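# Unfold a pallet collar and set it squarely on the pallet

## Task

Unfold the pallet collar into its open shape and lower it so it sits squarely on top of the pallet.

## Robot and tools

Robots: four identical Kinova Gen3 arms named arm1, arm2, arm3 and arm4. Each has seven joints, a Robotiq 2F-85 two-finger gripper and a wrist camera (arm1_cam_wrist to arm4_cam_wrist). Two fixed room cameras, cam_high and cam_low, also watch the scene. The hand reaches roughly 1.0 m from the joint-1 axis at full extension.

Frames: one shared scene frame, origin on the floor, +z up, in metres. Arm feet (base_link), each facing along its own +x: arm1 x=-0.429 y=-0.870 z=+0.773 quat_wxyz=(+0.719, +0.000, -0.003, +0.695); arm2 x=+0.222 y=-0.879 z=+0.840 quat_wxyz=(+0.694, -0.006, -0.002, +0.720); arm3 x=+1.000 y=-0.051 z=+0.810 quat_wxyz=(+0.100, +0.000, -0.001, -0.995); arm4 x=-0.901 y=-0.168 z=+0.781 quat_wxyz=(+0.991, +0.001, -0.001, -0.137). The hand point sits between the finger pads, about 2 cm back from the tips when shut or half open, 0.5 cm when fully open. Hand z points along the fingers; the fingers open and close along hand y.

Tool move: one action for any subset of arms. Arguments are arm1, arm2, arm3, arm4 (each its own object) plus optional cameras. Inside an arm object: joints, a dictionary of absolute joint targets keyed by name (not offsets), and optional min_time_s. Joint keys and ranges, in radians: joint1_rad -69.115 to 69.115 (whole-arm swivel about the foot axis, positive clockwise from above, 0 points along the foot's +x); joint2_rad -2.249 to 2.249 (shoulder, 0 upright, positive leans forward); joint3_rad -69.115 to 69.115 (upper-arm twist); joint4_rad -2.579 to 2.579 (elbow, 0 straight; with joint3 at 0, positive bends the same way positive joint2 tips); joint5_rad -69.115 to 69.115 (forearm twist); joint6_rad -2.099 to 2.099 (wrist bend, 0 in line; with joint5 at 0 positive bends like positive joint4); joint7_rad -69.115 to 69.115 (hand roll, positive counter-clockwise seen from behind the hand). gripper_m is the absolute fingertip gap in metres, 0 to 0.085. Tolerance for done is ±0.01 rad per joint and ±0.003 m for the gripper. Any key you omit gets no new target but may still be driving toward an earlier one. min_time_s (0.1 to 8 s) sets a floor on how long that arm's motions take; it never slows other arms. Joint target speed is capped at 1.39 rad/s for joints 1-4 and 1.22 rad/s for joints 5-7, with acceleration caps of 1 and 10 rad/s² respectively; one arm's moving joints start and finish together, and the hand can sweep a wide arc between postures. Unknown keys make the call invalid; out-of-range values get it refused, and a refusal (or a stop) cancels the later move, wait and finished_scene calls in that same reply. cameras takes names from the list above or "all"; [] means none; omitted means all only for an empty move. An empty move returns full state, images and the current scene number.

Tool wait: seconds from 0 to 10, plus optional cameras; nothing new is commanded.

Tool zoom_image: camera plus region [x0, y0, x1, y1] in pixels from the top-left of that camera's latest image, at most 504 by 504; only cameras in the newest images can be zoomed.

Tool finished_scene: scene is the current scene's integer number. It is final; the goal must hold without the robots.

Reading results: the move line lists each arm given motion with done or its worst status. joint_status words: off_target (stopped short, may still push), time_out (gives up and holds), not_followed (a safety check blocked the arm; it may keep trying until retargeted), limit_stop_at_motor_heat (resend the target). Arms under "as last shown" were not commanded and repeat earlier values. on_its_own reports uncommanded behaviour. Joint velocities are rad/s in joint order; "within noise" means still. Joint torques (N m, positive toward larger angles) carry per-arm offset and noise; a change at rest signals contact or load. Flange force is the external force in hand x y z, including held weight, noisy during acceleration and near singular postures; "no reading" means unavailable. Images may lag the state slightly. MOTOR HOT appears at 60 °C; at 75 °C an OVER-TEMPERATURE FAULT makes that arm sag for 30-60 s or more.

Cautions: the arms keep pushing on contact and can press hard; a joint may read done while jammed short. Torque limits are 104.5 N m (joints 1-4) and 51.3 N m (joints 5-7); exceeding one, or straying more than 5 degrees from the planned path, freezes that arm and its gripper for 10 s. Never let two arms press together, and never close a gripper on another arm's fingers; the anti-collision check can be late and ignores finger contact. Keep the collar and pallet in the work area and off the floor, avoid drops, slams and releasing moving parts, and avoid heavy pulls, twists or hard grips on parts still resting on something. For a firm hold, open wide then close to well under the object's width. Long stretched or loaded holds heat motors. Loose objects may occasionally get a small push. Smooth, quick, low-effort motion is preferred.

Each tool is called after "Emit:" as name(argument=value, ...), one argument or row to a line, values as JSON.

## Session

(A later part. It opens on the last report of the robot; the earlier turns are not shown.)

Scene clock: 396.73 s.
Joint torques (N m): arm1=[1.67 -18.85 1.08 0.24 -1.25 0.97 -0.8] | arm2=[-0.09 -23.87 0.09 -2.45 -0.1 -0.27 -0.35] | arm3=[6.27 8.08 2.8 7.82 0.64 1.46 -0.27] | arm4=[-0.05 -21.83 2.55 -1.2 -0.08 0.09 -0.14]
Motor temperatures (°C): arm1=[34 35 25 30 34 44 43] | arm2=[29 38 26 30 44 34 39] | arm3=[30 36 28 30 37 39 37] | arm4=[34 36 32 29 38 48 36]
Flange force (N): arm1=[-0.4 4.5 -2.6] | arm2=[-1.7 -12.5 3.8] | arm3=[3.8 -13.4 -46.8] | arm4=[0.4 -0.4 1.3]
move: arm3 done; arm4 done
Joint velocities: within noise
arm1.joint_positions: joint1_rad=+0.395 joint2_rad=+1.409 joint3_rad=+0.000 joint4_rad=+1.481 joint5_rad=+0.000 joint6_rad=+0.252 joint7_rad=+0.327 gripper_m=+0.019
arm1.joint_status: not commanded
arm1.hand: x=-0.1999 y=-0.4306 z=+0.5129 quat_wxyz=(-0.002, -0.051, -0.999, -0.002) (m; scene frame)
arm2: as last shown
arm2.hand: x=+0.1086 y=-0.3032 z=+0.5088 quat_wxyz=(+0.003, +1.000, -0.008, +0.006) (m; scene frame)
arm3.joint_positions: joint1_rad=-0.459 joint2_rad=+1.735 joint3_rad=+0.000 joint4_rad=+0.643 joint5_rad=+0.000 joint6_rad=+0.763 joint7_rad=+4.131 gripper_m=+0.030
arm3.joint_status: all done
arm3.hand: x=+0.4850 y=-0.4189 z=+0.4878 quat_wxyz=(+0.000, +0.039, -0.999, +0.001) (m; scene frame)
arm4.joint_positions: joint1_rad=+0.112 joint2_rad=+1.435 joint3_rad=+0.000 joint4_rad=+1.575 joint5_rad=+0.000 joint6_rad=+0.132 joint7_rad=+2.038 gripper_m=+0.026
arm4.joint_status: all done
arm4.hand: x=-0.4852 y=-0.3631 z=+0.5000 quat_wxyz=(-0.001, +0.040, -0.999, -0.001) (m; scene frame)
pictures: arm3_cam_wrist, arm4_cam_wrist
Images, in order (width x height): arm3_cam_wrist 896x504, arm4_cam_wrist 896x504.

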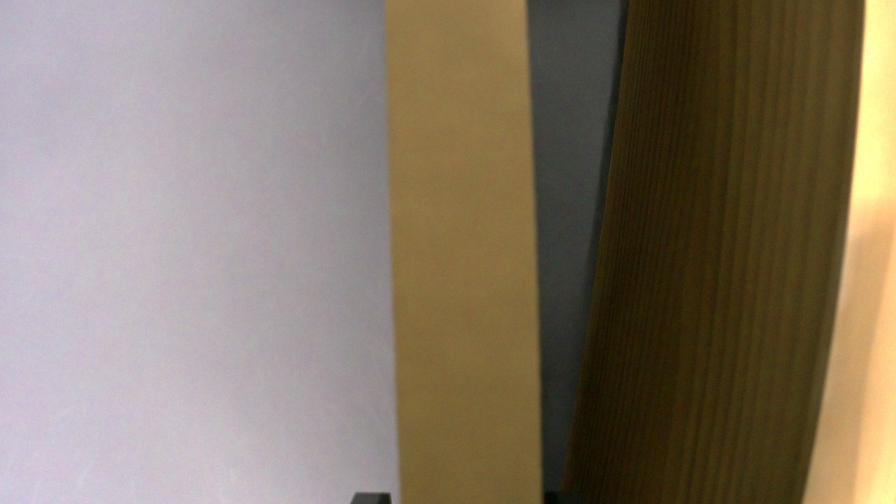

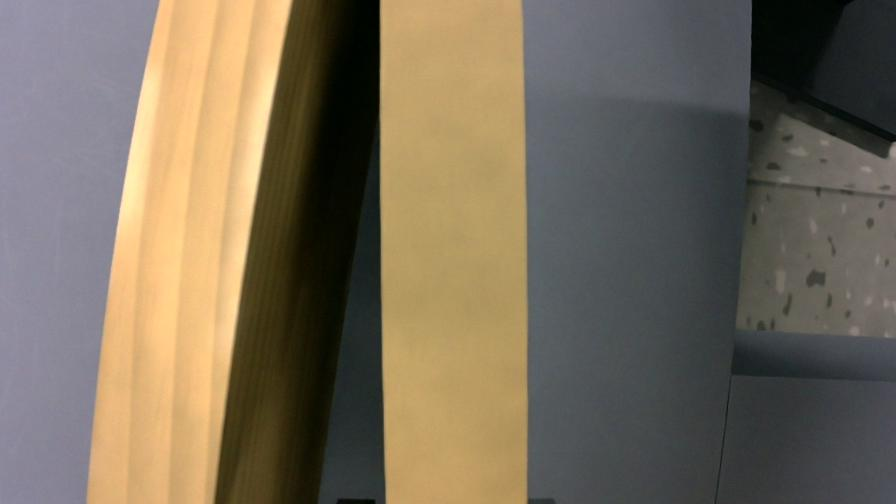

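Emit:
move(
  arm3={"joints": {"joint1_rad": -0.45909, "joint2_rad": 1.70151, "joint4_rad": 0.68611, "joint6_rad": 0.75398, "joint7_rad": 4.13148}, "min_time_s": 0.5},
  arm4={"joints": {"gripper_m": 0.01}},
  cameras=["arm3_cam_wrist"],
)

Scene clock: 399.63 s.
Joint torques (N m): arm1=[0.1 -18.36 -0.6 -1.85 -1.46 -0.16 -0.86] | arm2=[0.38 -24.9 0.76 -4.05 0.05 -1.28 -0.34] | arm3=[0.36 -24.31 1.08 -6.45 0.14 -0.25 -0.2] | arm4=[-0.71 -22.22 0.8 0.37 -0.43 1.08 -0.37]
Motor temperatures (°C): arm1=[34 35 25 30 34 44 43] | arm2=[29 38 26 30 44 34 39] | arm3=[30 36 28 30 37 39 37] | arm4=[34 36 32 29 38 48 36]
Flange force (N): arm1=[-1.8 -0.8 -8.1] | arm2=[-1.7 -9.0 2.1] | arm3=[-5.1 2.7 -5.9] | arm4=[-0.9 -3.3 5.6]
move: arm3 done; arm4 off_target
Joint velocities: within noise
arm1.joint_positions: joint1_rad=+0.394 joint2_rad=+1.409 joint3_rad=+0.000 joint4_rad=+1.481 joint5_rad=+0.000 joint6_rad=+0.252 joint7_rad=+0.327 gripper_m=+0.019
arm1.joint_status: not commanded
arm1.hand: x=-0.1999 y=-0.4305 z=+0.5129 quat_wxyz=(-0.002, -0.051, -0.999, -0.002) (m; scene frame)
arm2: as last shown
arm2.hand: x=+0.1085 y=-0.3034 z=+0.5087 quat_wxyz=(+0.003, +1.000, -0.008, +0.006) (m; scene frame)
arm3.joint_positions: joint1_rad=-0.459 joint2_rad=+1.701 joint3_rad=+0.000 joint4_rad=+0.686 joint5_rad=+0.000 joint6_rad=+0.754 joint7_rad=+4.131 gripper_m=+0.030
arm3.joint_status: all done
arm3.hand: x=+0.4851 y=-0.4187 z=+0.4996 quat_wxyz=(+0.000, +0.039, -0.999, +0.001) (m; scene frame)
arm4.joint_positions: joint1_rad=+0.112 joint2_rad=+1.435 joint3_rad=+0.000 joint4_rad=+1.575 joint5_rad=+0.000 joint6_rad=+0.132 joint7_rad=+2.038 gripper_m=+0.019
arm4.joint_status: gripper_m off_target (ended at +0.019, target +0.010)
arm4.hand: x=-0.4852 y=-0.3631 z=+0.5000 quat_wxyz=(-0.001, +0.040, -0.999, -0.001) (m; scene frame)
pictures: arm3_cam_wrist
Images, in order (width x height): arm3_cam_wrist 896x504.

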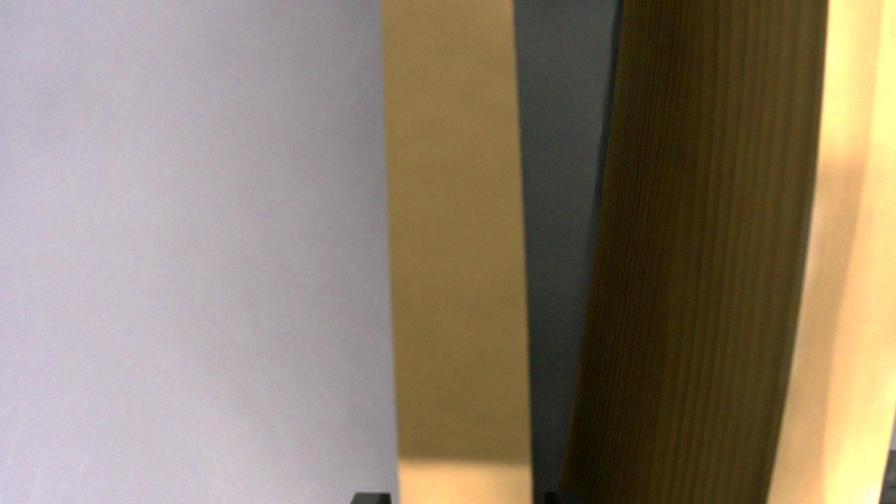

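Emit:
move(
  arm3={"joints": {"gripper_m": 0.010}},
  cameras=["cam_high"],
)

Scene clock: 407.70 s.
Joint torques (N m): arm1=[0.26 -18.22 -0.57 -1.51 -1.48 0.1 -0.88] | arm2=[0.4 -25.79 0.94 -4.44 0.13 -1.35 -0.32] | arm3=[4.38 -22.32 3.88 -5.51 0.8 0.09 -1.33] | arm4=[0.02 -22.63 1.78 -0.4 -0.42 0.7 -0.43]
Motor temperatures (°C): arm1=[34 35 25 30 34 44 43] | arm2=[29 39 26 30 44 34 39] | arm3=[30 36 28 30 37 39 37] | arm4=[33 36 32 29 38 48 36]
Flange force (N): arm1=[-1.7 -0.4 -7.6] | arm2=[-1.7 -8.6 3.3] | arm3=[-7.4 -1.2 -8.4] | arm4=[-0.4 -1.4 5.0]
move: arm3 off_target
Joint velocities: within noise
arm1, arm2, arm4: as last shown
arm2.hand: x=+0.1085 y=-0.3033 z=+0.5087 quat_wxyz=(+0.003, +1.000, -0.008, +0.006) (m; scene frame)
arm3.joint_positions: joint1_rad=-0.459 joint2_rad=+1.701 joint3_rad=+0.000 joint4_rad=+0.686 joint5_rad=+0.000 joint6_rad=+0.754 joint7_rad=+4.131 gripper_m=+0.019
arm3.joint_status: gripper_m off_target (ended at +0.019, target +0.010)
arm3.hand: x=+0.4851 y=-0.4188 z=+0.4997 quat_wxyz=(+0.000, +0.039, -0.999, +0.001) (m; scene frame)
pictures: cam_high
Images, in order (width x height): cam_high 896x504.

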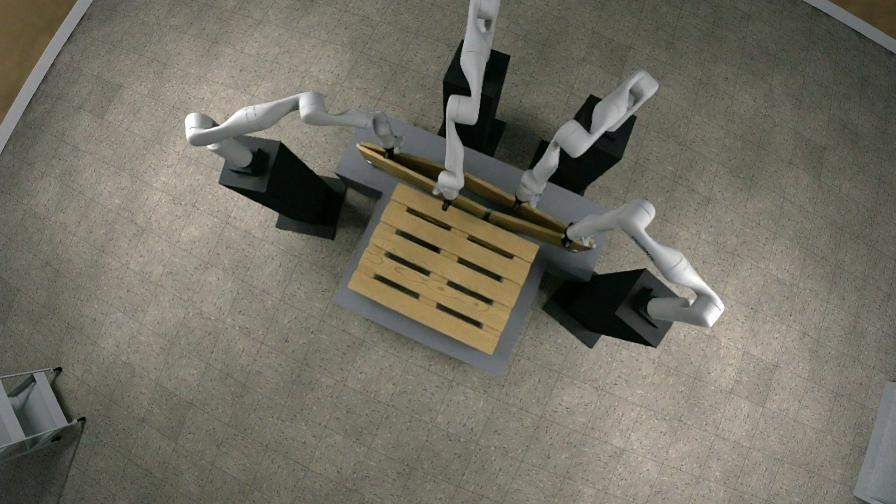

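Emit:
move(
  arm1={"joints": {"gripper_m": 0.045}},
  arm2={"joints": {"joint1_rad": -0.20807, "joint2_rad": 1.65075, "joint4_rad": 0.93171, "joint6_rad": 0.55913, "joint7_rad": 2.88098}, "min_time_s": 0.4},
)

Emit:
move(
  arm1={"joints": {"joint1_rad": 0.39442, "joint2_rad": 1.20457, "joint4_rad": 1.60975, "joint6_rad": 0.32727, "joint7_rad": 0.32705}, "min_time_s": 0.8},
  arm2={"joints": {"joint1_rad": -0.20807, "joint2_rad": 1.40456, "joint4_rad": 1.1611, "joint6_rad": 0.57593, "joint7_rad": 2.88098}, "min_time_s": 0.8},
)

Emit:
move(
  arm1={"joints": {"joint1_rad": 0.1154, "joint2_rad": 1.18184, "joint4_rad": 1.73698, "joint6_rad": 0.22277, "joint7_rad": 3.20882}},
  arm2={"joints": {"joint1_rad": -0.4425, "joint2_rad": 1.33383, "joint4_rad": 1.59968, "joint6_rad": 0.20808, "joint7_rad": 2.58024, "gripper_m": 0.045}},
  cameras=["arm1_cam_wrist", "arm2_cam_wrist", "cam_high"],
)

Scene clock: 425.63 s.
Joint torques (N m): arm1=[0.14 -23.5 0.97 -3.24 -0.15 -0.18 0.26] | arm2=[-0.09 -23.83 0.12 -2.5 -0.15 -0.3 -0.43] | arm3=[3.74 -20.87 3.37 -4.8 0.73 0.24 -1.19] | arm4=[-0.18 -22.49 1.89 0.04 -0.26 0.84 -0.27]
Motor temperatures (°C): arm1=[34 35 25 30 34 44 43] | arm2=[29 39 26 29 44 34 39] | arm3=[30 36 28 30 37 39 37] | arm4=[33 37 32 29 38 48 36]
Flange force (N): arm1=[1.2 -2.0 1.3] | arm2=[-1.4 -11.7 3.4] | arm3=[-6.2 -1.0 -10.0] | arm4=[-1.2 -2.0 5.6]
move: arm1 done; arm2 done
Joint velocities: within noise
arm1.joint_positions: joint1_rad=+0.394 joint2_rad=+1.409 joint3_rad=+0.000 joint4_rad=+1.481 joint5_rad=+0.000 joint6_rad=+0.252 joint7_rad=+0.327 gripper_m=+0.045
arm1.joint_status: all done
arm1.hand: x=-0.1999 y=-0.4305 z=+0.5129 quat_wxyz=(-0.002, -0.051, -0.999, -0.002) (m; scene frame)
arm2.joint_positions: joint1_rad=-0.208 joint2_rad=+1.651 joint3_rad=+0.000 joint4_rad=+0.932 joint5_rad=+0.000 joint6_rad=+0.559 joint7_rad=+2.881 gripper_m=+0.085
arm2.joint_status: all done
arm2.hand: x=+0.1085 y=-0.3063 z=+0.5087 quat_wxyz=(+0.003, +1.000, -0.008, +0.006) (m; scene frame)
arm3, arm4: as last shown
arm3.hand: x=+0.4851 y=-0.4187 z=+0.4996 quat_wxyz=(+0.000, +0.039, -0.999, +0.001) (m; scene frame)
pictures: none

Scene clock: 426.97 s.
Joint torques (N m): arm1=[0.15 -23.15 1.02 -3.94 -0.12 -0.2 0.27] | arm2=[-0.15 -23.86 0.19 -2.67 -0.13 -0.32 -0.4] | arm3=[3.51 -20.91 3.19 -4.73 0.61 0.39 -1.19] | arm4=[-0.22 -22.5 1.84 0.07 -0.28 0.86 -0.28]
Motor temperatures (°C): arm1=[34 35 25 30 34 44 43] | arm2=[29 39 26 29 44 34 39] | arm3=[30 36 28 30 37 39 37] | arm4=[33 37 32 29 38 48 36]
Flange force (N): arm1=[1.2 -1.8 1.9] | arm2=[-1.0 -10.3 0.9] | arm3=[-6.1 -0.7 -9.8] | arm4=[-1.2 -2.1 5.6]
move: arm1 done; arm2 done
Joint velocities: within noise
arm1.joint_positions: joint1_rad=+0.394 joint2_rad=+1.205 joint3_rad=+0.000 joint4_rad=+1.610 joint5_rad=+0.000 joint6_rad=+0.327 joint7_rad=+0.327 gripper_m=+0.045
arm1.joint_status: all done
arm1.hand: x=-0.2002 y=-0.4306 z=+0.6024 quat_wxyz=(-0.002, -0.051, -0.999, -0.002) (m; scene frame)
arm2.joint_positions: joint1_rad=-0.208 joint2_rad=+1.405 joint3_rad=+0.000 joint4_rad=+1.161 joint5_rad=+0.000 joint6_rad=+0.576 joint7_rad=+2.881 gripper_m=+0.085
arm2.joint_status: all done
arm2.hand: x=+0.1073 y=-0.3058 z=+0.6147 quat_wxyz=(+0.003, +1.000, -0.008, +0.006) (m; scene frame)
arm3, arm4: as last shown
pictures: none

Scene clock: 429.90 s.
Joint torques (N m): arm1=[0.17 -22.08 1.08 -2.97 -0.15 -0.22 0.29] | arm2=[-0.21 -20.65 0.21 0.34 -0.17 -0.26 -0.41] | arm3=[3.51 -20.96 3.18 -4.71 0.6 0.39 -1.2] | arm4=[-0.2 -22.55 1.83 0.05 -0.26 0.85 -0.27]
Motor temperatures (°C): arm1=[34 35 25 30 34 44 43] | arm2=[29 39 26 29 44 34 39] | arm3=[30 36 28 30 37 39 37] | arm4=[33 37 32 29 38 48 36]
Flange force (N): arm1=[-0.6 1.9 2.0] | arm2=[-2.6 -7.7 0.9] | arm3=[-5.8 -0.8 -9.6] | arm4=[-1.2 -2.0 5.7]
move: arm1 done; arm2 done
Joint velocities: within noise
arm1.joint_positions: joint1_rad=+0.115 joint2_rad=+1.182 joint3_rad=+0.000 joint4_rad=+1.737 joint5_rad=+0.000 joint6_rad=+0.223 joint7_rad=+3.209 gripper_m=+0.045
arm1.joint_status: all done
arm1.hand: x=-0.3351 y=-0.4194 z=+0.6018 quat_wxyz=(-0.002, +0.999, -0.042, +0.002) (m; scene frame)
arm2.joint_positions: joint1_rad=-0.442 joint2_rad=+1.334 joint3_rad=+0.000 joint4_rad=+1.600 joint5_rad=+0.000 joint6_rad=+0.208 joint7_rad=+2.580 gripper_m=+0.045
arm2.joint_status: all done
arm2.hand: x=+0.0288 y=-0.4485 z=+0.5998 quat_wxyz=(+0.002, +0.999, -0.041, +0.006) (m; scene frame)
arm3, arm4: as last shown
pictures: arm1_cam_wrist, arm2_cam_wrist, cam_high
Images, in order (width x height): arm1_cam_wrist 896x504, arm2_cam_wrist 896x504, cam_high 896x504.

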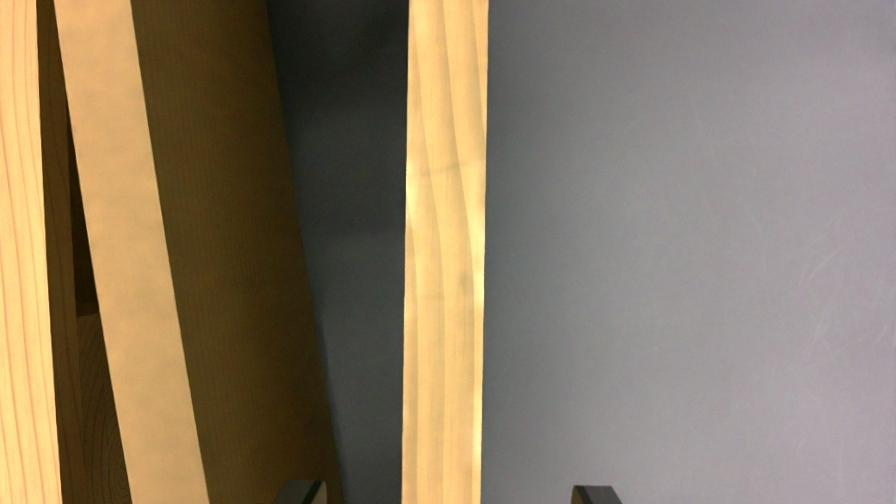

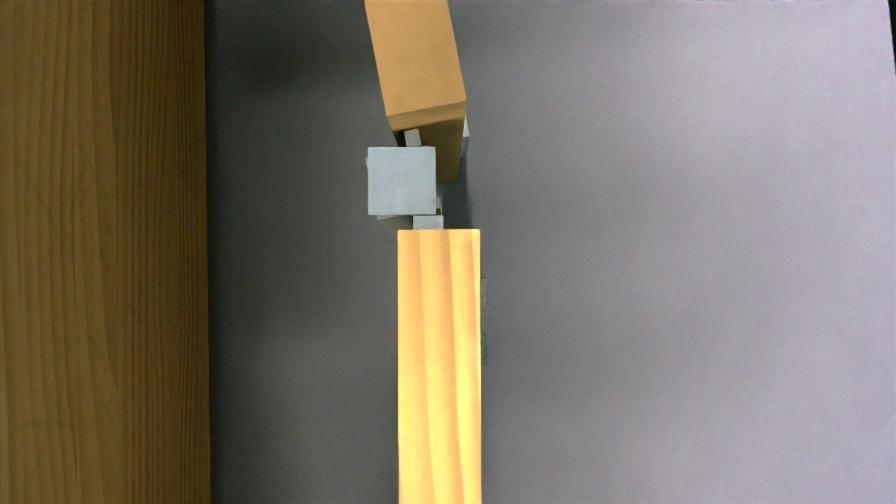

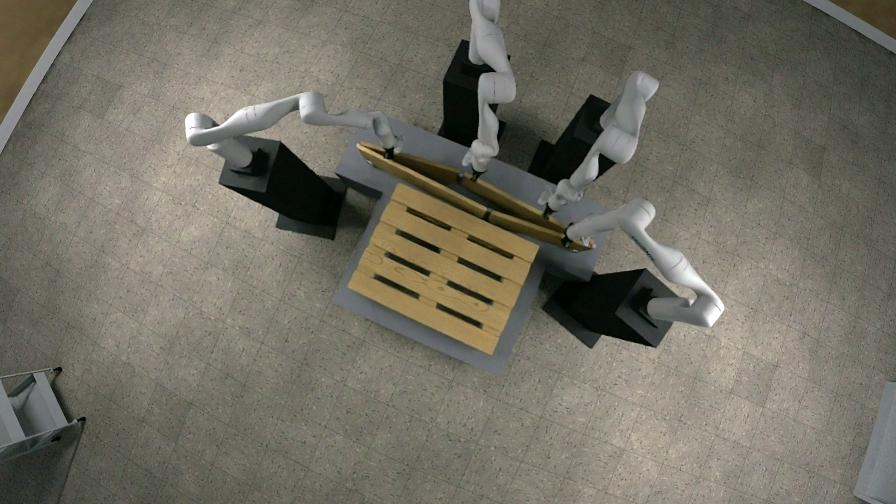

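Emit:
zoom_image(
  camera="cam_high",
  region=[350, 130, 610, 260],
)

Scaled by 1.938 from the camera's 896x504 image, which has a finer 1280x720 frame.

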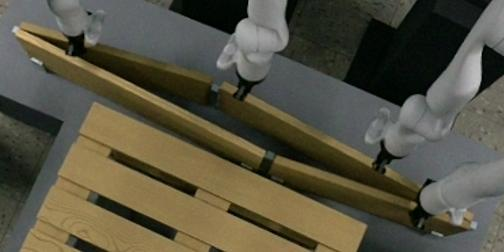

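Emit:
move(
  arm1={"joints": {"joint1_rad": 0.1148, "joint2_rad": 1.31189, "joint4_rad": 1.65733, "joint6_rad": 0.17237, "joint7_rad": 3.20822}, "min_time_s": 0.6},
  arm2={"joints": {"joint1_rad": -0.44407, "joint2_rad": 1.48562, "joint4_rad": 1.48583, "joint6_rad": 0.17014, "joint7_rad": 2.57867}, "min_time_s": 0.6},
)

Emit:
move(
  arm1={"joints": {"joint1_rad": 0.1148, "joint2_rad": 1.43092, "joint4_rad": 1.57024, "joint6_rad": 0.14043, "joint7_rad": 3.20822}, "min_time_s": 0.7},
  arm2={"joints": {"joint1_rad": -0.44407, "joint2_rad": 1.58867, "joint4_rad": 1.38742, "joint6_rad": 0.1655, "joint7_rad": 2.57867}, "min_time_s": 0.7},
  cameras=["arm1_cam_wrist"],
)

Scene clock: 441.23 s.
Joint torques (N m): arm1=[0.2 -22.53 1.14 -2.48 -0.1 -0.2 0.31] | arm2=[-0.11 -20.6 0.21 0.67 -0.2 -0.31 -0.36] | arm3=[3.49 -20.97 3.22 -4.7 0.63 0.36 -1.17] | arm4=[-0.18 -22.53 1.85 0.06 -0.26 0.87 -0.26]
Motor temperatures (°C): arm1=[34 35 25 30 34 44 43] | arm2=[29 39 26 29 44 34 39] | arm3=[30 36 28 30 37 39 37] | arm4=[33 37 32 29 38 48 36]
Flange force (N): arm1=[-0.8 1.9 2.0] | arm2=[-2.9 -7.7 1.6] | arm3=[-5.6 -1.0 -9.5] | arm4=[-1.2 -2.0 5.7]
move: arm1 done; arm2 done
Joint velocities: within noise
arm1.joint_positions: joint1_rad=+0.115 joint2_rad=+1.312 joint3_rad=+0.000 joint4_rad=+1.657 joint5_rad=+0.000 joint6_rad=+0.172 joint7_rad=+3.208 gripper_m=+0.045
arm1.joint_status: all done
arm1.hand: x=-0.3349 y=-0.4173 z=+0.5469 quat_wxyz=(-0.002, +0.999, -0.042, +0.002) (m; scene frame)
arm2.joint_positions: joint1_rad=-0.444 joint2_rad=+1.486 joint3_rad=+0.000 joint4_rad=+1.486 joint5_rad=+0.000 joint6_rad=+0.170 joint7_rad=+2.579 gripper_m=+0.045
arm2.joint_status: all done
arm2.hand: x=+0.0296 y=-0.4505 z=+0.5346 quat_wxyz=(+0.002, +0.999, -0.041, +0.006) (m; scene frame)
arm3, arm4: as last shown
pictures: none

Scene clock: 442.27 s.
Joint torques (N m): arm1=[0.19 -22.69 1.07 -2.26 -0.12 -0.21 0.32] | arm2=[-0.18 -20.61 0.19 0.63 -0.2 -0.23 -0.38] | arm3=[3.48 -20.97 3.23 -4.7 0.63 0.39 -1.19] | arm4=[-0.19 -22.51 1.85 0.08 -0.27 0.87 -0.27]
Motor temperatures (°C): arm1=[34 35 25 30 34 44 43] | arm2=[29 39 26 29 44 34 39] | arm3=[30 36 28 30 37 39 37] | arm4=[33 37 32 29 38 48 36]
Flange force (N): arm1=[-0.8 2.2 1.5] | arm2=[-2.6 -7.4 2.2] | arm3=[-5.7 -0.9 -9.5] | arm4=[-1.3 -2.0 5.7]
move: arm1 done; arm2 done
Joint velocities: within noise
arm1.joint_positions: joint1_rad=+0.115 joint2_rad=+1.431 joint3_rad=+0.000 joint4_rad=+1.570 joint5_rad=+0.000 joint6_rad=+0.140 joint7_rad=+3.208 gripper_m=+0.045
arm1.joint_status: all done
arm1.hand: x=-0.3346 y=-0.4171 z=+0.4962 quat_wxyz=(-0.002, +0.999, -0.042, +0.002) (m; scene frame)
arm2.joint_positions: joint1_rad=-0.444 joint2_rad=+1.589 joint3_rad=+0.000 joint4_rad=+1.387 joint5_rad=+0.000 joint6_rad=+0.165 joint7_rad=+2.579 gripper_m=+0.045
arm2.joint_status: all done
arm2.hand: x=+0.0301 y=-0.4506 z=+0.4910 quat_wxyz=(+0.002, +0.999, -0.041, +0.006) (m; scene frame)
arm3, arm4: as last shown
pictures: arm1_cam_wrist
Images, in order (width x height): arm1_cam_wrist 896x504.

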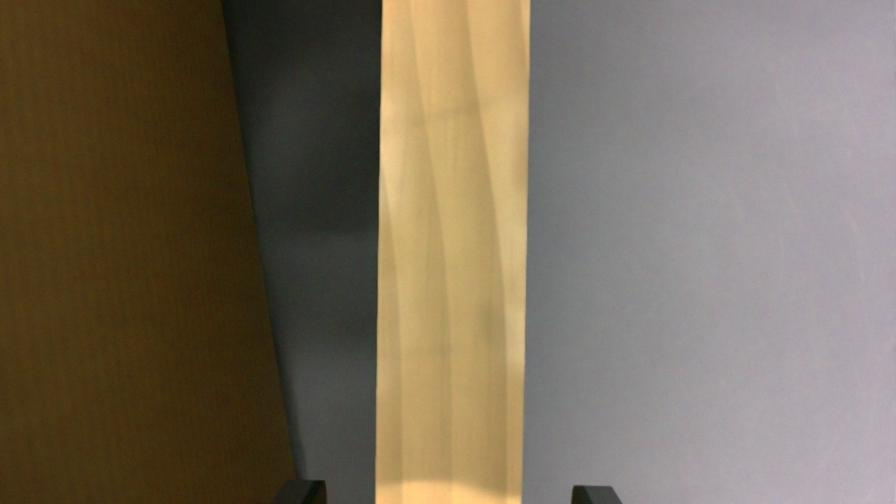

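Emit:
move(
  arm1={"joints": {"gripper_m": 0.010}},
  arm2={"joints": {"gripper_m": 0.010}},
)

Scene clock: 443.37 s.
Joint torques (N m): arm1=[-0.13 -18.99 0.79 -9.43 -0.15 -4.82 0.32] | arm2=[-1.84 -16.46 -1.45 2.53 -0.14 0.1 -0.31] | arm3=[4.12 -20.73 3.63 -4.57 0.84 0.42 -1.11] | arm4=[-0.23 -22.72 2.22 -0.09 -0.12 0.73 -0.16]
Motor temperatures (°C): arm1=[34 35 25 30 34 44 43] | arm2=[29 39 26 29 44 34 39] | arm3=[30 36 28 30 37 39 37] | arm4=[33 37 32 29 38 48 36]
Flange force (N): arm1=[-1.4 13.9 -23.0] | arm2=[-1.8 -12.9 -3.0] | arm3=[-6.1 -1.9 -9.8] | arm4=[-1.2 -1.8 5.8]
move: arm1 off_target; arm2 off_target
Joint velocities: within noise
arm1.joint_positions: joint1_rad=+0.115 joint2_rad=+1.431 joint3_rad=+0.000 joint4_rad=+1.570 joint5_rad=+0.000 joint6_rad=+0.140 joint7_rad=+3.208 gripper_m=+0.019
arm1.joint_status: gripper_m off_target (ended at +0.019, target +0.010)
arm1.hand: x=-0.3346 y=-0.4172 z=+0.4962 quat_wxyz=(-0.002, +0.999, -0.042, +0.002) (m; scene frame)
arm2.joint_positions: joint1_rad=-0.444 joint2_rad=+1.589 joint3_rad=+0.000 joint4_rad=+1.387 joint5_rad=+0.000 joint6_rad=+0.165 joint7_rad=+2.579 gripper_m=+0.019
arm2.joint_status: gripper_m off_target (ended at +0.019, target +0.010)
arm2.hand: x=+0.0301 y=-0.4506 z=+0.4910 quat_wxyz=(+0.002, +0.999, -0.041, +0.006) (m; scene frame)
arm3, arm4: as last shown
pictures: none

Emit:
move(
  arm1={"joints": {"joint1_rad": 0.1148, "joint2_rad": 1.19592, "joint4_rad": 1.724, "joint6_rad": 0.22167, "joint7_rad": 3.20822}, "min_time_s": 1.6},
  arm2={"joints": {"joint1_rad": -0.44407, "joint2_rad": 1.35366, "joint4_rad": 1.59076, "joint6_rad": 0.19717, "joint7_rad": 2.57867}, "min_time_s": 1.6},
  arm3={"joints": {"joint1_rad": -0.45909, "joint2_rad": 1.46076, "joint4_rad": 0.93175, "joint6_rad": 0.74908, "joint7_rad": 4.13148}, "min_time_s": 1.6},
  arm4={"joints": {"joint1_rad": 0.11174, "joint2_rad": 1.199, "joint4_rad": 1.7312, "joint6_rad": 0.21139, "joint7_rad": 2.03754}, "min_time_s": 1.6},
)

Scene clock: 452.70 s.
Joint torques (N m): arm1=[1.65 -19.58 2.74 -4.87 -0.09 -1.61 0.15] | arm2=[-5.21 -19 -6.5 3.02 -1.02 1.34 -0.59] | arm3=[-3.37 -34.89 -2.63 -3.42 -2.3 4.96 -1.44] | arm4=[3.53 -31.87 6.48 4.47 -0.12 4.31 -0.5]
Motor temperatures (°C): arm1=[33 35 25 30 34 44 43] | arm2=[29 38 26 29 44 34 39] | arm3=[30 37 28 30 37 39 37] | arm4=[33 37 32 29 38 48 36]
Flange force (N): arm1=[-4.0 5.6 -7.9] | arm2=[4.9 -16.6 2.6] | arm3=[16.2 -0.9 25.7] | arm4=[-15.8 -1.8 38.6]
move: arm1 done; arm2 done; arm3 done; arm4 done
Joint velocities: within noise
arm1.joint_positions: joint1_rad=+0.115 joint2_rad=+1.196 joint3_rad=+0.000 joint4_rad=+1.724 joint5_rad=+0.000 joint6_rad=+0.222 joint7_rad=+3.208 gripper_m=+0.019
arm1.joint_status: all done
arm1.hand: x=-0.3350 y=-0.4175 z=+0.5962 quat_wxyz=(-0.002, +0.999, -0.042, +0.002) (m; scene frame)
arm2.joint_positions: joint1_rad=-0.444 joint2_rad=+1.354 joint3_rad=+0.000 joint4_rad=+1.591 joint5_rad=+0.000 joint6_rad=+0.197 joint7_rad=+2.579 gripper_m=+0.019
arm2.joint_status: all done
arm2.hand: x=+0.0289 y=-0.4501 z=+0.5910 quat_wxyz=(+0.002, +0.999, -0.041, +0.006) (m; scene frame)
arm3.joint_positions: joint1_rad=-0.459 joint2_rad=+1.461 joint3_rad=+0.000 joint4_rad=+0.932 joint5_rad=+0.000 joint6_rad=+0.749 joint7_rad=+4.131 gripper_m=+0.019
arm3.joint_status: all done
arm3.hand: x=+0.4851 y=-0.4184 z=+0.5996 quat_wxyz=(+0.000, +0.039, -0.999, +0.001) (m; scene frame)
arm4.joint_positions: joint1_rad=+0.112 joint2_rad=+1.199 joint3_rad=+0.000 joint4_rad=+1.731 joint5_rad=+0.000 joint6_rad=+0.211 joint7_rad=+2.038 gripper_m=+0.019
arm4.joint_status: all done
arm4.hand: x=-0.4855 y=-0.3632 z=+0.6000 quat_wxyz=(-0.001, +0.040, -0.999, -0.001) (m; scene frame)
pictures: none

Emit:
move(
  arm1={"joints": {"joint1_rad": 0.1148, "joint2_rad": 0.96164, "joint4_rad": 1.8035, "joint6_rad": 0.37645, "joint7_rad": 3.20822}, "min_time_s": 1.6},
  arm2={"joints": {"joint1_rad": -0.44407, "joint2_rad": 1.12062, "joint4_rad": 1.71854, "joint6_rad": 0.30243, "joint7_rad": 2.57867}, "min_time_s": 1.6},
  arm3={"joints": {"joint1_rad": -0.45909, "joint2_rad": 1.26042, "joint4_rad": 1.05283, "joint6_rad": 0.82834, "joint7_rad": 4.13148}, "min_time_s": 1.6},
  arm4={"joints": {"joint1_rad": 0.11174, "joint2_rad": 0.9659, "joint4_rad": 1.81185, "joint6_rad": 0.36384, "joint7_rad": 2.03754}, "min_time_s": 1.6},
)

Scene clock: 457.27 s.
Joint torques (N m): arm1=[2.82 -24.41 3.81 -5.56 -0.06 -0.55 -0.19] | arm2=[-8.1 -17.86 -9.71 -0.85 -2.46 -0.43 -0.91] | arm3=[-4.33 -35.85 -3.24 -3.37 -2.66 6.16 -1.44] | arm4=[2.47 -29.84 4.82 -0.63 -0.19 2.87 -0.52]
Motor temperatures (°C): arm1=[33 35 25 30 34 44 43] | arm2=[29 38 26 29 44 34 39] | arm3=[30 37 28 30 37 39 37] | arm4=[33 37 32 29 38 48 35]
Flange force (N): arm1=[-5.5 2.1 8.5] | arm2=[13.9 -15.0 -6.3] | arm3=[19.3 -1.0 27.8] | arm4=[-10.5 -1.6 29.2]
move: arm1 done; arm2 done; arm3 done; arm4 done
Joint velocities: within noise
arm1.joint_positions: joint1_rad=+0.115 joint2_rad=+0.962 joint3_rad=+0.000 joint4_rad=+1.803 joint5_rad=+0.000 joint6_rad=+0.376 joint7_rad=+3.208 gripper_m=+0.019
arm1.joint_status: all done
arm1.hand: x=-0.3356 y=-0.4179 z=+0.6972 quat_wxyz=(-0.002, +0.999, -0.042, +0.002) (m; scene frame)
arm2.joint_positions: joint1_rad=-0.444 joint2_rad=+1.121 joint3_rad=+0.000 joint4_rad=+1.719 joint5_rad=+0.000 joint6_rad=+0.302 joint7_rad=+2.579 gripper_m=+0.019
arm2.joint_status: all done
arm2.hand: x=+0.0277 y=-0.4496 z=+0.6916 quat_wxyz=(+0.002, +0.999, -0.041, +0.006) (m; scene frame)
arm3.joint_positions: joint1_rad=-0.459 joint2_rad=+1.260 joint3_rad=+0.000 joint4_rad=+1.053 joint5_rad=+0.000 joint6_rad=+0.828 joint7_rad=+4.131 gripper_m=+0.019
arm3.joint_status: all done
arm3.hand: x=+0.4851 y=-0.4183 z=+0.6996 quat_wxyz=(+0.000, +0.039, -0.999, +0.001) (m; scene frame)
arm4.joint_positions: joint1_rad=+0.112 joint2_rad=+0.966 joint3_rad=+0.000 joint4_rad=+1.812 joint5_rad=+0.000 joint6_rad=+0.364 joint7_rad=+2.038 gripper_m=+0.019
arm4.joint_status: all done
arm4.hand: x=-0.4857 y=-0.3634 z=+0.7000 quat_wxyz=(-0.001, +0.040, -0.999, -0.001) (m; scene frame)
pictures: none

Emit:
move(
  arm1={"joints": {"joint1_rad": 0.21692, "joint2_rad": 1.00455, "joint4_rad": 1.65015, "joint6_rad": 0.48689, "joint7_rad": 3.31662}, "min_time_s": 1.8},
  arm2={"joints": {"joint1_rad": -0.30668, "joint2_rad": 1.12812, "joint4_rad": 1.68696, "joint6_rad": 0.32651, "joint7_rad": 2.72234}, "min_time_s": 1.8},
  arm3={"joints": {"joint1_rad": -0.28628, "joint2_rad": 1.10728, "joint4_rad": 1.50877, "joint6_rad": 0.52554, "joint7_rad": 4.59227}, "min_time_s": 1.8},
  arm4={"joints": {"joint1_rad": -0.07057, "joint2_rad": 0.97904, "joint4_rad": 1.76152, "joint6_rad": 0.40103, "joint7_rad": 2.14146}, "min_time_s": 1.8},
)

Scene clock: 473.10 s.
Joint torques (N m): arm1=[0.3 -17.91 0.78 -2.69 -0.65 0.49 -0.16] | arm2=[-4.08 -15.9 -5.54 6.17 -1.92 3.63 -0.95] | arm3=[6.72 -33.33 7.04 -2.59 -0.16 3.04 -2.23] | arm4=[1.31 -35.29 2.5 -5.9 -2.05 1.29 -1.9]
Motor temperatures (°C): arm1=[33 36 25 30 34 44 43] | arm2=[29 38 26 29 44 34 39] | arm3=[30 39 28 30 37 39 37] | arm4=[33 38 32 29 38 48 35]
Flange force (N): arm1=[0.3 -0.8 -5.5] | arm2=[3.3 -21.5 0.8] | arm3=[11.0 -9.4 27.8] | arm4=[-0.7 -2.5 34.6]
move: arm1 done; arm2 done; arm3 done; arm4 done
Joint velocities: within noise
arm1.joint_positions: joint1_rad=+0.217 joint2_rad=+1.005 joint3_rad=+0.000 joint4_rad=+1.650 joint5_rad=+0.000 joint6_rad=+0.487 joint7_rad=+3.317 gripper_m=+0.019
arm1.joint_status: all done
arm1.hand: x=-0.2797 y=-0.3895 z=+0.6971 quat_wxyz=(-0.002, +0.999, -0.038, +0.002) (m; scene frame)
arm2.joint_positions: joint1_rad=-0.307 joint2_rad=+1.128 joint3_rad=+0.000 joint4_rad=+1.687 joint5_rad=+0.000 joint6_rad=+0.327 joint7_rad=+2.722 gripper_m=+0.019
arm2.joint_status: all done
arm2.hand: x=+0.0857 y=-0.4187 z=+0.6916 quat_wxyz=(+0.002, +0.999, -0.038, +0.006) (m; scene frame)
arm3.joint_positions: joint1_rad=-0.286 joint2_rad=+1.107 joint3_rad=+0.000 joint4_rad=+1.509 joint5_rad=+0.000 joint6_rad=+0.526 joint7_rad=+4.592 gripper_m=+0.019
arm3.joint_status: all done
arm3.hand: x=+0.5164 y=-0.2784 z=+0.6997 quat_wxyz=(+0.000, +0.182, -0.983, +0.001) (m; scene frame)
arm4.joint_positions: joint1_rad=-0.071 joint2_rad=+0.979 joint3_rad=+0.000 joint4_rad=+1.761 joint5_rad=+0.000 joint6_rad=+0.401 joint7_rad=+2.141 gripper_m=+0.019
arm4.joint_status: all done
arm4.hand: x=-0.4433 y=-0.2879 z=+0.7001 quat_wxyz=(-0.001, +0.182, -0.983, -0.001) (m; scene frame)
pictures: none

Emit:
move(
  arm1={"joints": {"joint1_rad": 0.30241, "joint2_rad": 1.0617, "joint4_rad": 1.4667, "joint6_rad": 0.61319, "joint7_rad": 3.41014}, "min_time_s": 1.8},
  arm2={"joints": {"joint1_rad": -0.17837, "joint2_rad": 1.14426, "joint4_rad": 1.61436, "joint6_rad": 0.38297, "joint7_rad": 2.85868}, "min_time_s": 1.8},
  arm3={"joints": {"joint1_rad": -0.0539, "joint2_rad": 1.06015, "joint4_rad": 1.67832, "joint6_rad": 0.40312, "joint7_rad": 5.11467}, "min_time_s": 1.8},
  arm4={"joints": {"joint1_rad": -0.2238, "joint2_rad": 0.99419, "joint4_rad": 1.70648, "joint6_rad": 0.44092, "joint7_rad": 2.27825}, "min_time_s": 1.8},
  cameras=["cam_high"],
)

Scene clock: 479.13 s.
Joint torques (N m): arm1=[2.63 -14.05 2.65 8.31 -0.04 6.78 0.04] | arm2=[-3.8 -14.35 -4.69 7 -1.61 4.3 -0.63] | arm3=[11.54 -27.64 11.95 4.81 -0.11 5.59 -2.68] | arm4=[-5.36 -33.68 -5.61 -3.43 -4.25 2.62 -2.41]
Motor temperatures (°C): arm1=[33 36 25 30 34 44 43] | arm2=[29 38 26 29 44 34 39] | arm3=[30 40 28 30 37 39 37] | arm4=[33 38 32 29 38 48 35]
Flange force (N): arm1=[3.5 -25.3 -1.1] | arm2=[4.3 -22.0 -1.9] | arm3=[26.7 -7.4 28.4] | arm4=[5.0 -17.6 32.6]
move: arm1 done; arm2 done; arm3 done; arm4 done
Joint velocities: within noise
arm1.joint_positions: joint1_rad=+0.302 joint2_rad=+1.062 joint3_rad=+0.000 joint4_rad=+1.467 joint5_rad=+0.000 joint6_rad=+0.613 joint7_rad=+3.410 gripper_m=+0.019
arm1.joint_status: all done
arm1.hand: x=-0.2239 y=-0.3604 z=+0.6976 quat_wxyz=(-0.002, +0.999, -0.034, +0.002) (m; scene frame)
arm2.joint_positions: joint1_rad=-0.178 joint2_rad=+1.144 joint3_rad=+0.000 joint4_rad=+1.614 joint5_rad=+0.000 joint6_rad=+0.383 joint7_rad=+2.859 gripper_m=+0.019
arm2.joint_status: all done
arm2.hand: x=+0.1418 y=-0.3858 z=+0.6921 quat_wxyz=(+0.002, +0.999, -0.034, +0.006) (m; scene frame)
arm3.joint_positions: joint1_rad=-0.054 joint2_rad=+1.060 joint3_rad=+0.000 joint4_rad=+1.678 joint5_rad=+0.000 joint6_rad=+0.403 joint7_rad=+5.115 gripper_m=+0.019
arm3.joint_status: all done
arm3.hand: x=+0.5192 y=-0.1499 z=+0.6998 quat_wxyz=(+0.000, +0.322, -0.947, +0.001) (m; scene frame)
arm4.joint_positions: joint1_rad=-0.224 joint2_rad=+0.994 joint3_rad=+0.000 joint4_rad=+1.706 joint5_rad=+0.000 joint6_rad=+0.441 joint7_rad=+2.278 gripper_m=+0.019
arm4.joint_status: all done
arm4.hand: x=-0.4154 y=-0.2175 z=+0.7000 quat_wxyz=(-0.001, +0.322, -0.947, -0.001) (m; scene frame)
pictures: cam_high
Images, in order (width x height): cam_high 896x504.

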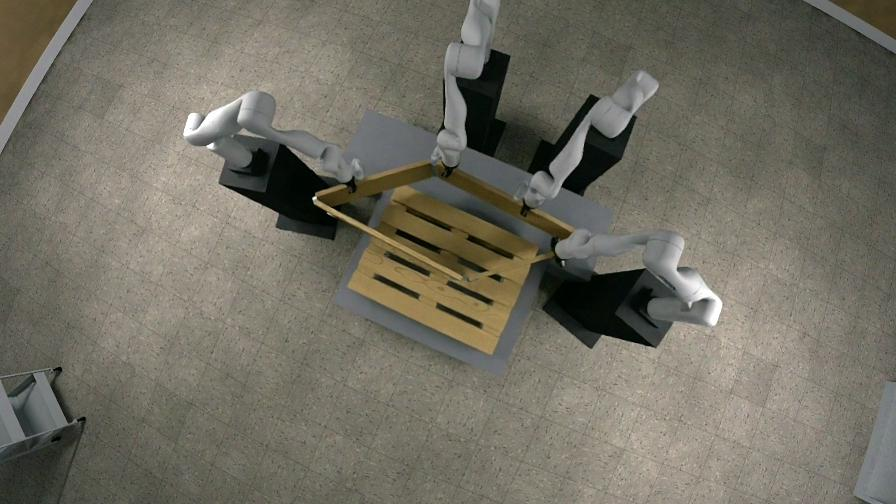

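Emit:
move(
  arm1={"joints": {"joint1_rad": 0.3749, "joint2_rad": 1.1381, "joint4_rad": 1.24807, "joint6_rad": 0.75542, "joint7_rad": 3.49066}, "min_time_s": 1.8},
  arm2={"joints": {"joint1_rad": -0.06106, "joint2_rad": 1.16922, "joint4_rad": 1.5179, "joint6_rad": 0.45447, "joint7_rad": 2.98402}, "min_time_s": 1.8},
  arm3={"joints": {"joint1_rad": 0.16109, "joint2_rad": 1.0714, "joint4_rad": 1.63322, "joint6_rad": 0.43697, "joint7_rad": 5.61956}, "min_time_s": 1.8},
  arm4={"joints": {"joint1_rad": -0.34619, "joint2_rad": 1.00971, "joint4_rad": 1.653, "joint6_rad": 0.47888, "joint7_rad": 2.44576}, "min_time_s": 1.8},
)

Scene clock: 488.17 s.
Joint torques (N m): arm1=[9.84 -9.8 9.15 14.61 3.28 10.5 1] | arm2=[-1.03 -14.78 -0.88 8.35 0.12 5.5 0.32] | arm3=[17.01 -27.09 17.39 4.54 1.37 5.87 -2.55] | arm4=[-13.7 -32.1 -14.9 1.7 -6.43 5.67 -2.31]
Motor temperatures (°C): arm1=[34 35 25 30 34 44 43] | arm2=[29 38 26 29 44 35 39] | arm3=[30 40 28 30 37 40 37] | arm4=[33 39 32 29 38 48 35]
Flange force (N): arm1=[-0.9 -44.8 -3.2] | arm2=[-0.9 -24.5 0.8] | arm3=[35.1 -0.8 26.3] | arm4=[13.4 -35.7 34.9]
move: arm1 done; arm2 done; arm3 done; arm4 done
Joint velocities: within noise
arm1.joint_positions: joint1_rad=+0.375 joint2_rad=+1.138 joint3_rad=+0.000 joint4_rad=+1.248 joint5_rad=+0.000 joint6_rad=+0.755 joint7_rad=+3.491 gripper_m=+0.019
arm1.joint_status: all done
arm1.hand: x=-0.1680 y=-0.3315 z=+0.6976 quat_wxyz=(-0.002, +1.000, -0.030, +0.002) (m; scene frame)
arm2.joint_positions: joint1_rad=-0.061 joint2_rad=+1.169 joint3_rad=+0.000 joint4_rad=+1.518 joint5_rad=+0.000 joint6_rad=+0.454 joint7_rad=+2.984 gripper_m=+0.019
arm2.joint_status: all done
arm2.hand: x=+0.1978 y=-0.3548 z=+0.6921 quat_wxyz=(+0.002, +1.000, -0.030, +0.006) (m; scene frame)
arm3.joint_positions: joint1_rad=+0.161 joint2_rad=+1.071 joint3_rad=+0.000 joint4_rad=+1.633 joint5_rad=+0.000 joint6_rad=+0.437 joint7_rad=+5.620 gripper_m=+0.019
arm3.joint_status: all done
arm3.hand: x=+0.4971 y=-0.0457 z=+0.6998 quat_wxyz=(+0.000, +0.456, -0.890, +0.001) (m; scene frame)
arm4.joint_positions: joint1_rad=-0.346 joint2_rad=+1.010 joint3_rad=+0.000 joint4_rad=+1.653 joint5_rad=+0.000 joint6_rad=+0.479 joint7_rad=+2.446 gripper_m=+0.019
arm4.joint_status: all done
arm4.hand: x=-0.3987 y=-0.1570 z=+0.7000 quat_wxyz=(-0.001, +0.455, -0.890, +0.000) (m; scene frame)
pictures: none

Emit:
move(
  arm1={"joints": {"joint1_rad": 0.43456, "joint2_rad": 1.24469, "joint4_rad": 0.96563, "joint6_rad": 0.93127, "joint7_rad": 3.55835}, "min_time_s": 1.8},
  arm2={"joints": {"joint1_rad": 0.04479, "joint2_rad": 1.20841, "joint4_rad": 1.38069, "joint6_rad": 0.55249, "joint7_rad": 3.0979}, "min_time_s": 1.8},
  arm3={"joints": {"joint1_rad": 0.30804, "joint2_rad": 1.12797, "joint4_rad": 1.4362, "joint6_rad": 0.57742, "joint7_rad": 6.05642}, "min_time_s": 1.8},
  arm4={"joints": {"joint1_rad": -0.43341, "joint2_rad": 1.02164, "joint4_rad": 1.61308, "joint6_rad": 0.50687, "joint7_rad": 2.64845}, "min_time_s": 1.8},
  cameras=["cam_high"],
)

Scene clock: 499.70 s.
Joint torques (N m): arm1=[16.62 -10.07 14.03 1.92 6.53 2.03 1.51] | arm2=[5.88 -21.12 6.72 4.7 2.89 5.12 0.94] | arm3=[11.42 -33.62 10.43 -4.38 0.3 2.88 -2.6] | arm4=[-10.4 -29.47 -11.17 13.33 -5.84 13.05 -2.44]
Motor temperatures (°C): arm1=[34 35 25 30 34 44 43] | arm2=[29 38 26 29 44 35 39] | arm3=[30 40 28 30 37 40 37] | arm4=[34 39 32 29 38 48 35]
Flange force (N): arm1=[-21.1 -19.9 -21.0] | arm2=[-11.9 -21.1 9.0] | arm3=[17.1 3.8 25.4] | arm4=[4.2 -50.0 45.3]
move: arm1 done; arm2 done; arm3 done; arm4 done
Joint velocities: within noise
arm1.joint_positions: joint1_rad=+0.435 joint2_rad=+1.245 joint3_rad=+0.000 joint4_rad=+0.966 joint5_rad=+0.000 joint6_rad=+0.931 joint7_rad=+3.558 gripper_m=+0.019
arm1.joint_status: all done
arm1.hand: x=-0.1123 y=-0.3005 z=+0.6975 quat_wxyz=(-0.002, +1.000, -0.026, +0.002) (m; scene frame)
arm2.joint_positions: joint1_rad=+0.045 joint2_rad=+1.208 joint3_rad=+0.000 joint4_rad=+1.381 joint5_rad=+0.000 joint6_rad=+0.553 joint7_rad=+3.098 gripper_m=+0.019
arm2.joint_status: all done
arm2.hand: x=+0.2537 y=-0.3219 z=+0.6921 quat_wxyz=(+0.002, +1.000, -0.026, +0.006) (m; scene frame)
arm3.joint_positions: joint1_rad=+0.308 joint2_rad=+1.128 joint3_rad=+0.000 joint4_rad=+1.436 joint5_rad=+0.000 joint6_rad=+0.577 joint7_rad=+6.056 gripper_m=+0.019
arm3.joint_status: all done
arm3.hand: x=+0.4543 y=+0.0333 z=+0.6998 quat_wxyz=(+0.001, +0.579, -0.815, +0.001) (m; scene frame)
arm4.joint_positions: joint1_rad=-0.433 joint2_rad=+1.022 joint3_rad=+0.000 joint4_rad=+1.613 joint5_rad=+0.000 joint6_rad=+0.507 joint7_rad=+2.648 gripper_m=+0.019
arm4.joint_status: all done
arm4.hand: x=-0.3913 y=-0.1117 z=+0.7000 quat_wxyz=(-0.001, +0.579, -0.815, +0.000) (m; scene frame)
pictures: cam_high
Images, in order (width x height): cam_high 896x504.

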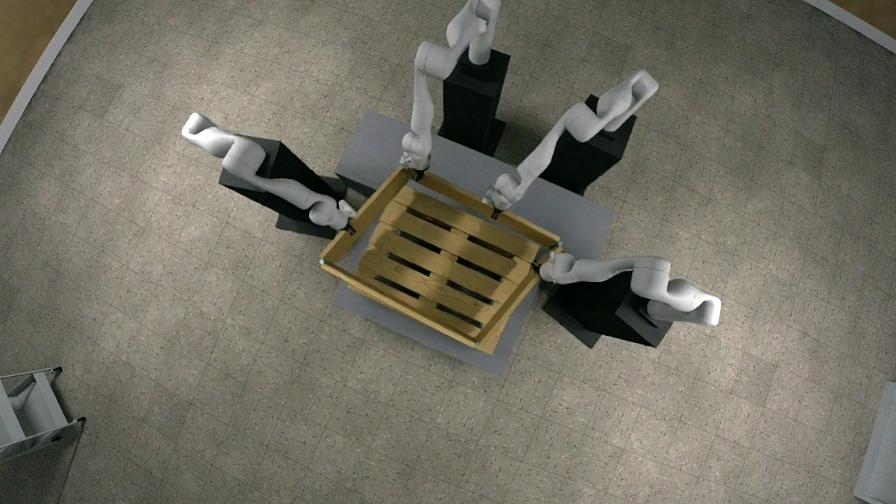

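Emit:
move(
  arm1={"joints": {"joint1_rad": 0.48833, "joint2_rad": 1.39559, "joint4_rad": 0.5852, "joint6_rad": 1.1608, "joint7_rad": 3.62015}, "min_time_s": 1.8},
  arm2={"joints": {"joint1_rad": 0.13899, "joint2_rad": 1.26118, "joint4_rad": 1.21463, "joint6_rad": 0.66578, "joint7_rad": 3.20013}, "min_time_s": 1.8},
  arm3={"joints": {"joint1_rad": 0.38064, "joint2_rad": 1.22624, "joint4_rad": 1.14287, "joint6_rad": 0.77248, "joint7_rad": 6.41983}, "min_time_s": 1.8},
  arm4={"joints": {"joint1_rad": -0.49724, "joint2_rad": 1.0284, "joint4_rad": 1.59439, "joint6_rad": 0.5188, "joint7_rad": 2.87543}, "min_time_s": 1.8},
  cameras=["cam_high", "arm3_cam_wrist", "arm4_cam_wrist"],
)

Scene clock: 507.77 s.
Joint torques (N m): arm1=[38.33 -15.62 25.49 1.42 14.96 4.56 1.97] | arm2=[18.29 -19.48 17.89 1.89 7.47 3.4 1.24] | arm3=[16.62 -34.04 13.38 -1.28 2.16 6.86 -3.11] | arm4=[-25.67 -12.36 -28.6 41.19 -10.09 27.04 -2.39]
Motor temperatures (°C): arm1=[34 35 26 30 34 44 43] | arm2=[29 38 26 29 44 35 39] | arm3=[30 40 28 30 37 40 37] | arm4=[34 39 32 30 38 49 35]
Flange force (N): arm1=[-42.0 -42.0 -9.9] | arm2=[-31.0 -18.1 -0.3] | arm3=[18.6 21.7 28.0] | arm4=[32.4 -105.6 44.1]
move: arm1 done; arm2 done; arm3 done; arm4 done
Joint velocities: within noise
arm1.joint_positions: joint1_rad=+0.488 joint2_rad=+1.396 joint3_rad=+0.000 joint4_rad=+0.585 joint5_rad=+0.000 joint6_rad=+1.161 joint7_rad=+3.620 gripper_m=+0.019
arm1.joint_status: all done
arm1.hand: x=-0.0563 y=-0.2734 z=+0.6988 quat_wxyz=(-0.002, +1.000, -0.022, +0.002) (m; scene frame)
arm2.joint_positions: joint1_rad=+0.139 joint2_rad=+1.261 joint3_rad=+0.000 joint4_rad=+1.215 joint5_rad=+0.000 joint6_rad=+0.666 joint7_rad=+3.200 gripper_m=+0.019
arm2.joint_status: all done
arm2.hand: x=+0.3097 y=-0.2909 z=+0.6921 quat_wxyz=(+0.002, +1.000, -0.022, +0.006) (m; scene frame)
arm3.joint_positions: joint1_rad=+0.381 joint2_rad=+1.226 joint3_rad=+0.000 joint4_rad=+1.143 joint5_rad=+0.000 joint6_rad=+0.772 joint7_rad=+6.420 gripper_m=+0.019
arm3.joint_status: all done
arm3.hand: x=+0.3992 y=+0.0840 z=+0.6998 quat_wxyz=(+0.001, +0.691, -0.722, +0.001) (m; scene frame)
arm4.joint_positions: joint1_rad=-0.497 joint2_rad=+1.028 joint3_rad=+0.000 joint4_rad=+1.594 joint5_rad=+0.000 joint6_rad=+0.519 joint7_rad=+2.875 gripper_m=+0.019
arm4.joint_status: all done
arm4.hand: x=-0.3912 y=-0.0783 z=+0.6994 quat_wxyz=(-0.001, +0.691, -0.723, +0.000) (m; scene frame)
pictures: arm3_cam_wrist, arm4_cam_wrist, cam_high
Images, in order (width x height): arm3_cam_wrist 896x504, arm4_cam_wrist 896x504, cam_high 896x504.

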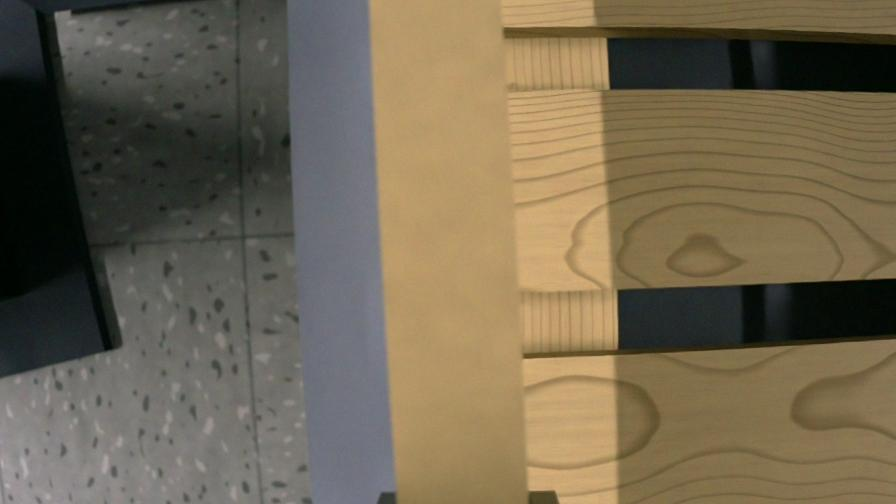

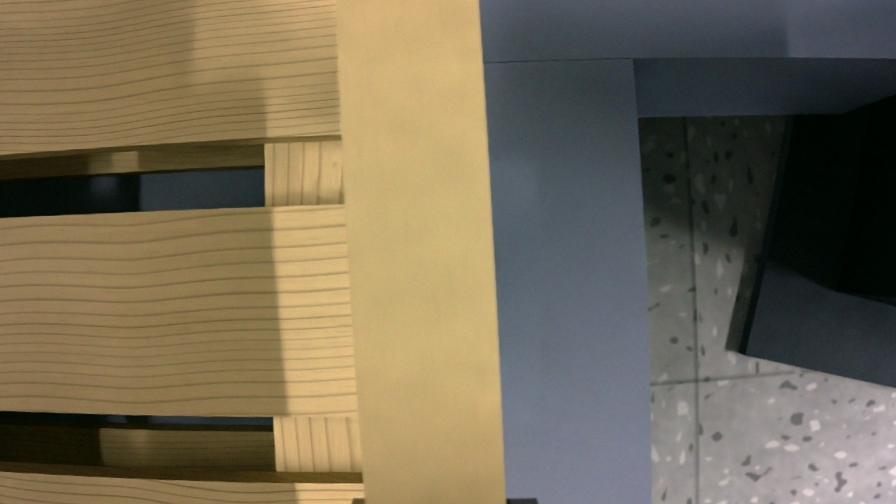

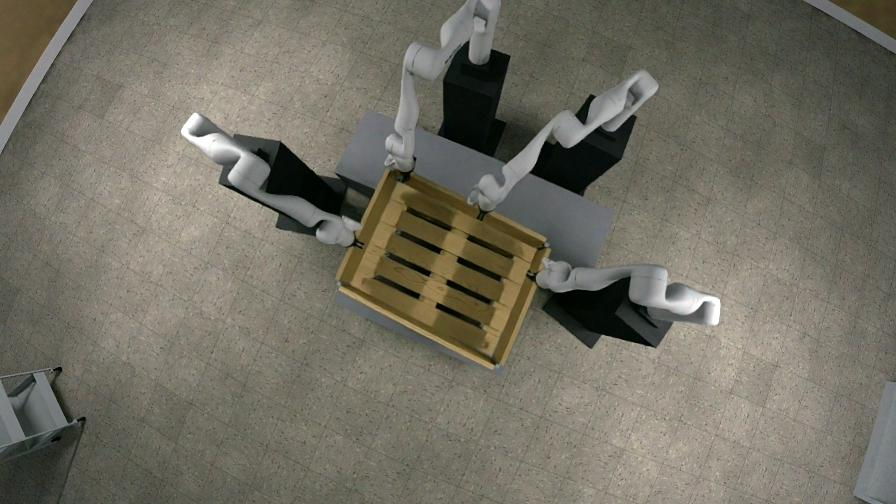

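Emit:
move(
  arm3={"joints": {"joint1_rad": 0.3776, "joint2_rad": 1.21635, "joint4_rad": 1.17067, "joint6_rad": 0.75457, "joint7_rad": 6.41679}, "min_time_s": 0.6},
  arm4={"joints": {"joint1_rad": -0.48763, "joint2_rad": 1.03452, "joint4_rad": 1.57749, "joint6_rad": 0.52958, "joint7_rad": 2.88504}, "min_time_s": 0.6},
)

Scene clock: 515.07 s.
Joint torques (N m): arm1=[27.31 -20.19 18.39 -3.29 10.65 1.89 1.55] | arm2=[12.33 -22.09 12.38 -1.96 5.2 1.19 0.83] | arm3=[8 -35.3 6.43 -2.5 0.1 6.16 -2.26] | arm4=[-17.27 -17.5 -18.6 30.32 -7.09 21.58 -1.68]
Motor temperatures (°C): arm1=[35 35 26 30 34 44 43] | arm2=[30 37 27 29 44 35 39] | arm3=[30 40 29 30 37 40 37] | arm4=[34 39 33 30 38 51 35]
Flange force (N): arm1=[-33.6 -23.9 -8.1] | arm2=[-20.9 -10.2 -1.1] | arm3=[6.6 17.5 29.1] | arm4=[20.4 -80.6 40.7]
move: arm3 done; arm4 done
Joint velocities: within noise
arm1.joint_positions: joint1_rad=+0.489 joint2_rad=+1.396 joint3_rad=+0.000 joint4_rad=+0.585 joint5_rad=+0.000 joint6_rad=+1.161 joint7_rad=+3.620 gripper_m=+0.019
arm1.joint_status: not commanded
arm1.hand: x=-0.0561 y=-0.2737 z=+0.6987 quat_wxyz=(-0.002, +1.000, -0.022, +0.002) (m; scene frame)
arm2: as last shown
arm2.hand: x=+0.3100 y=-0.2910 z=+0.6920 quat_wxyz=(+0.003, +1.000, -0.022, +0.006) (m; scene frame)
arm3.joint_positions: joint1_rad=+0.378 joint2_rad=+1.216 joint3_rad=+0.000 joint4_rad=+1.171 joint5_rad=+0.000 joint6_rad=+0.755 joint7_rad=+6.417 gripper_m=+0.019
arm3.joint_status: all done
arm3.hand: x=+0.4043 y=+0.0815 z=+0.6999 quat_wxyz=(+0.000, +0.691, -0.722, +0.001) (m; scene frame)
arm4.joint_positions: joint1_rad=-0.488 joint2_rad=+1.035 joint3_rad=+0.000 joint4_rad=+1.578 joint5_rad=+0.000 joint6_rad=+0.530 joint7_rad=+2.885 gripper_m=+0.019
arm4.joint_status: all done
arm4.hand: x=-0.3864 y=-0.0820 z=+0.6989 quat_wxyz=(-0.001, +0.691, -0.723, +0.000) (m; scene frame)
pictures: none


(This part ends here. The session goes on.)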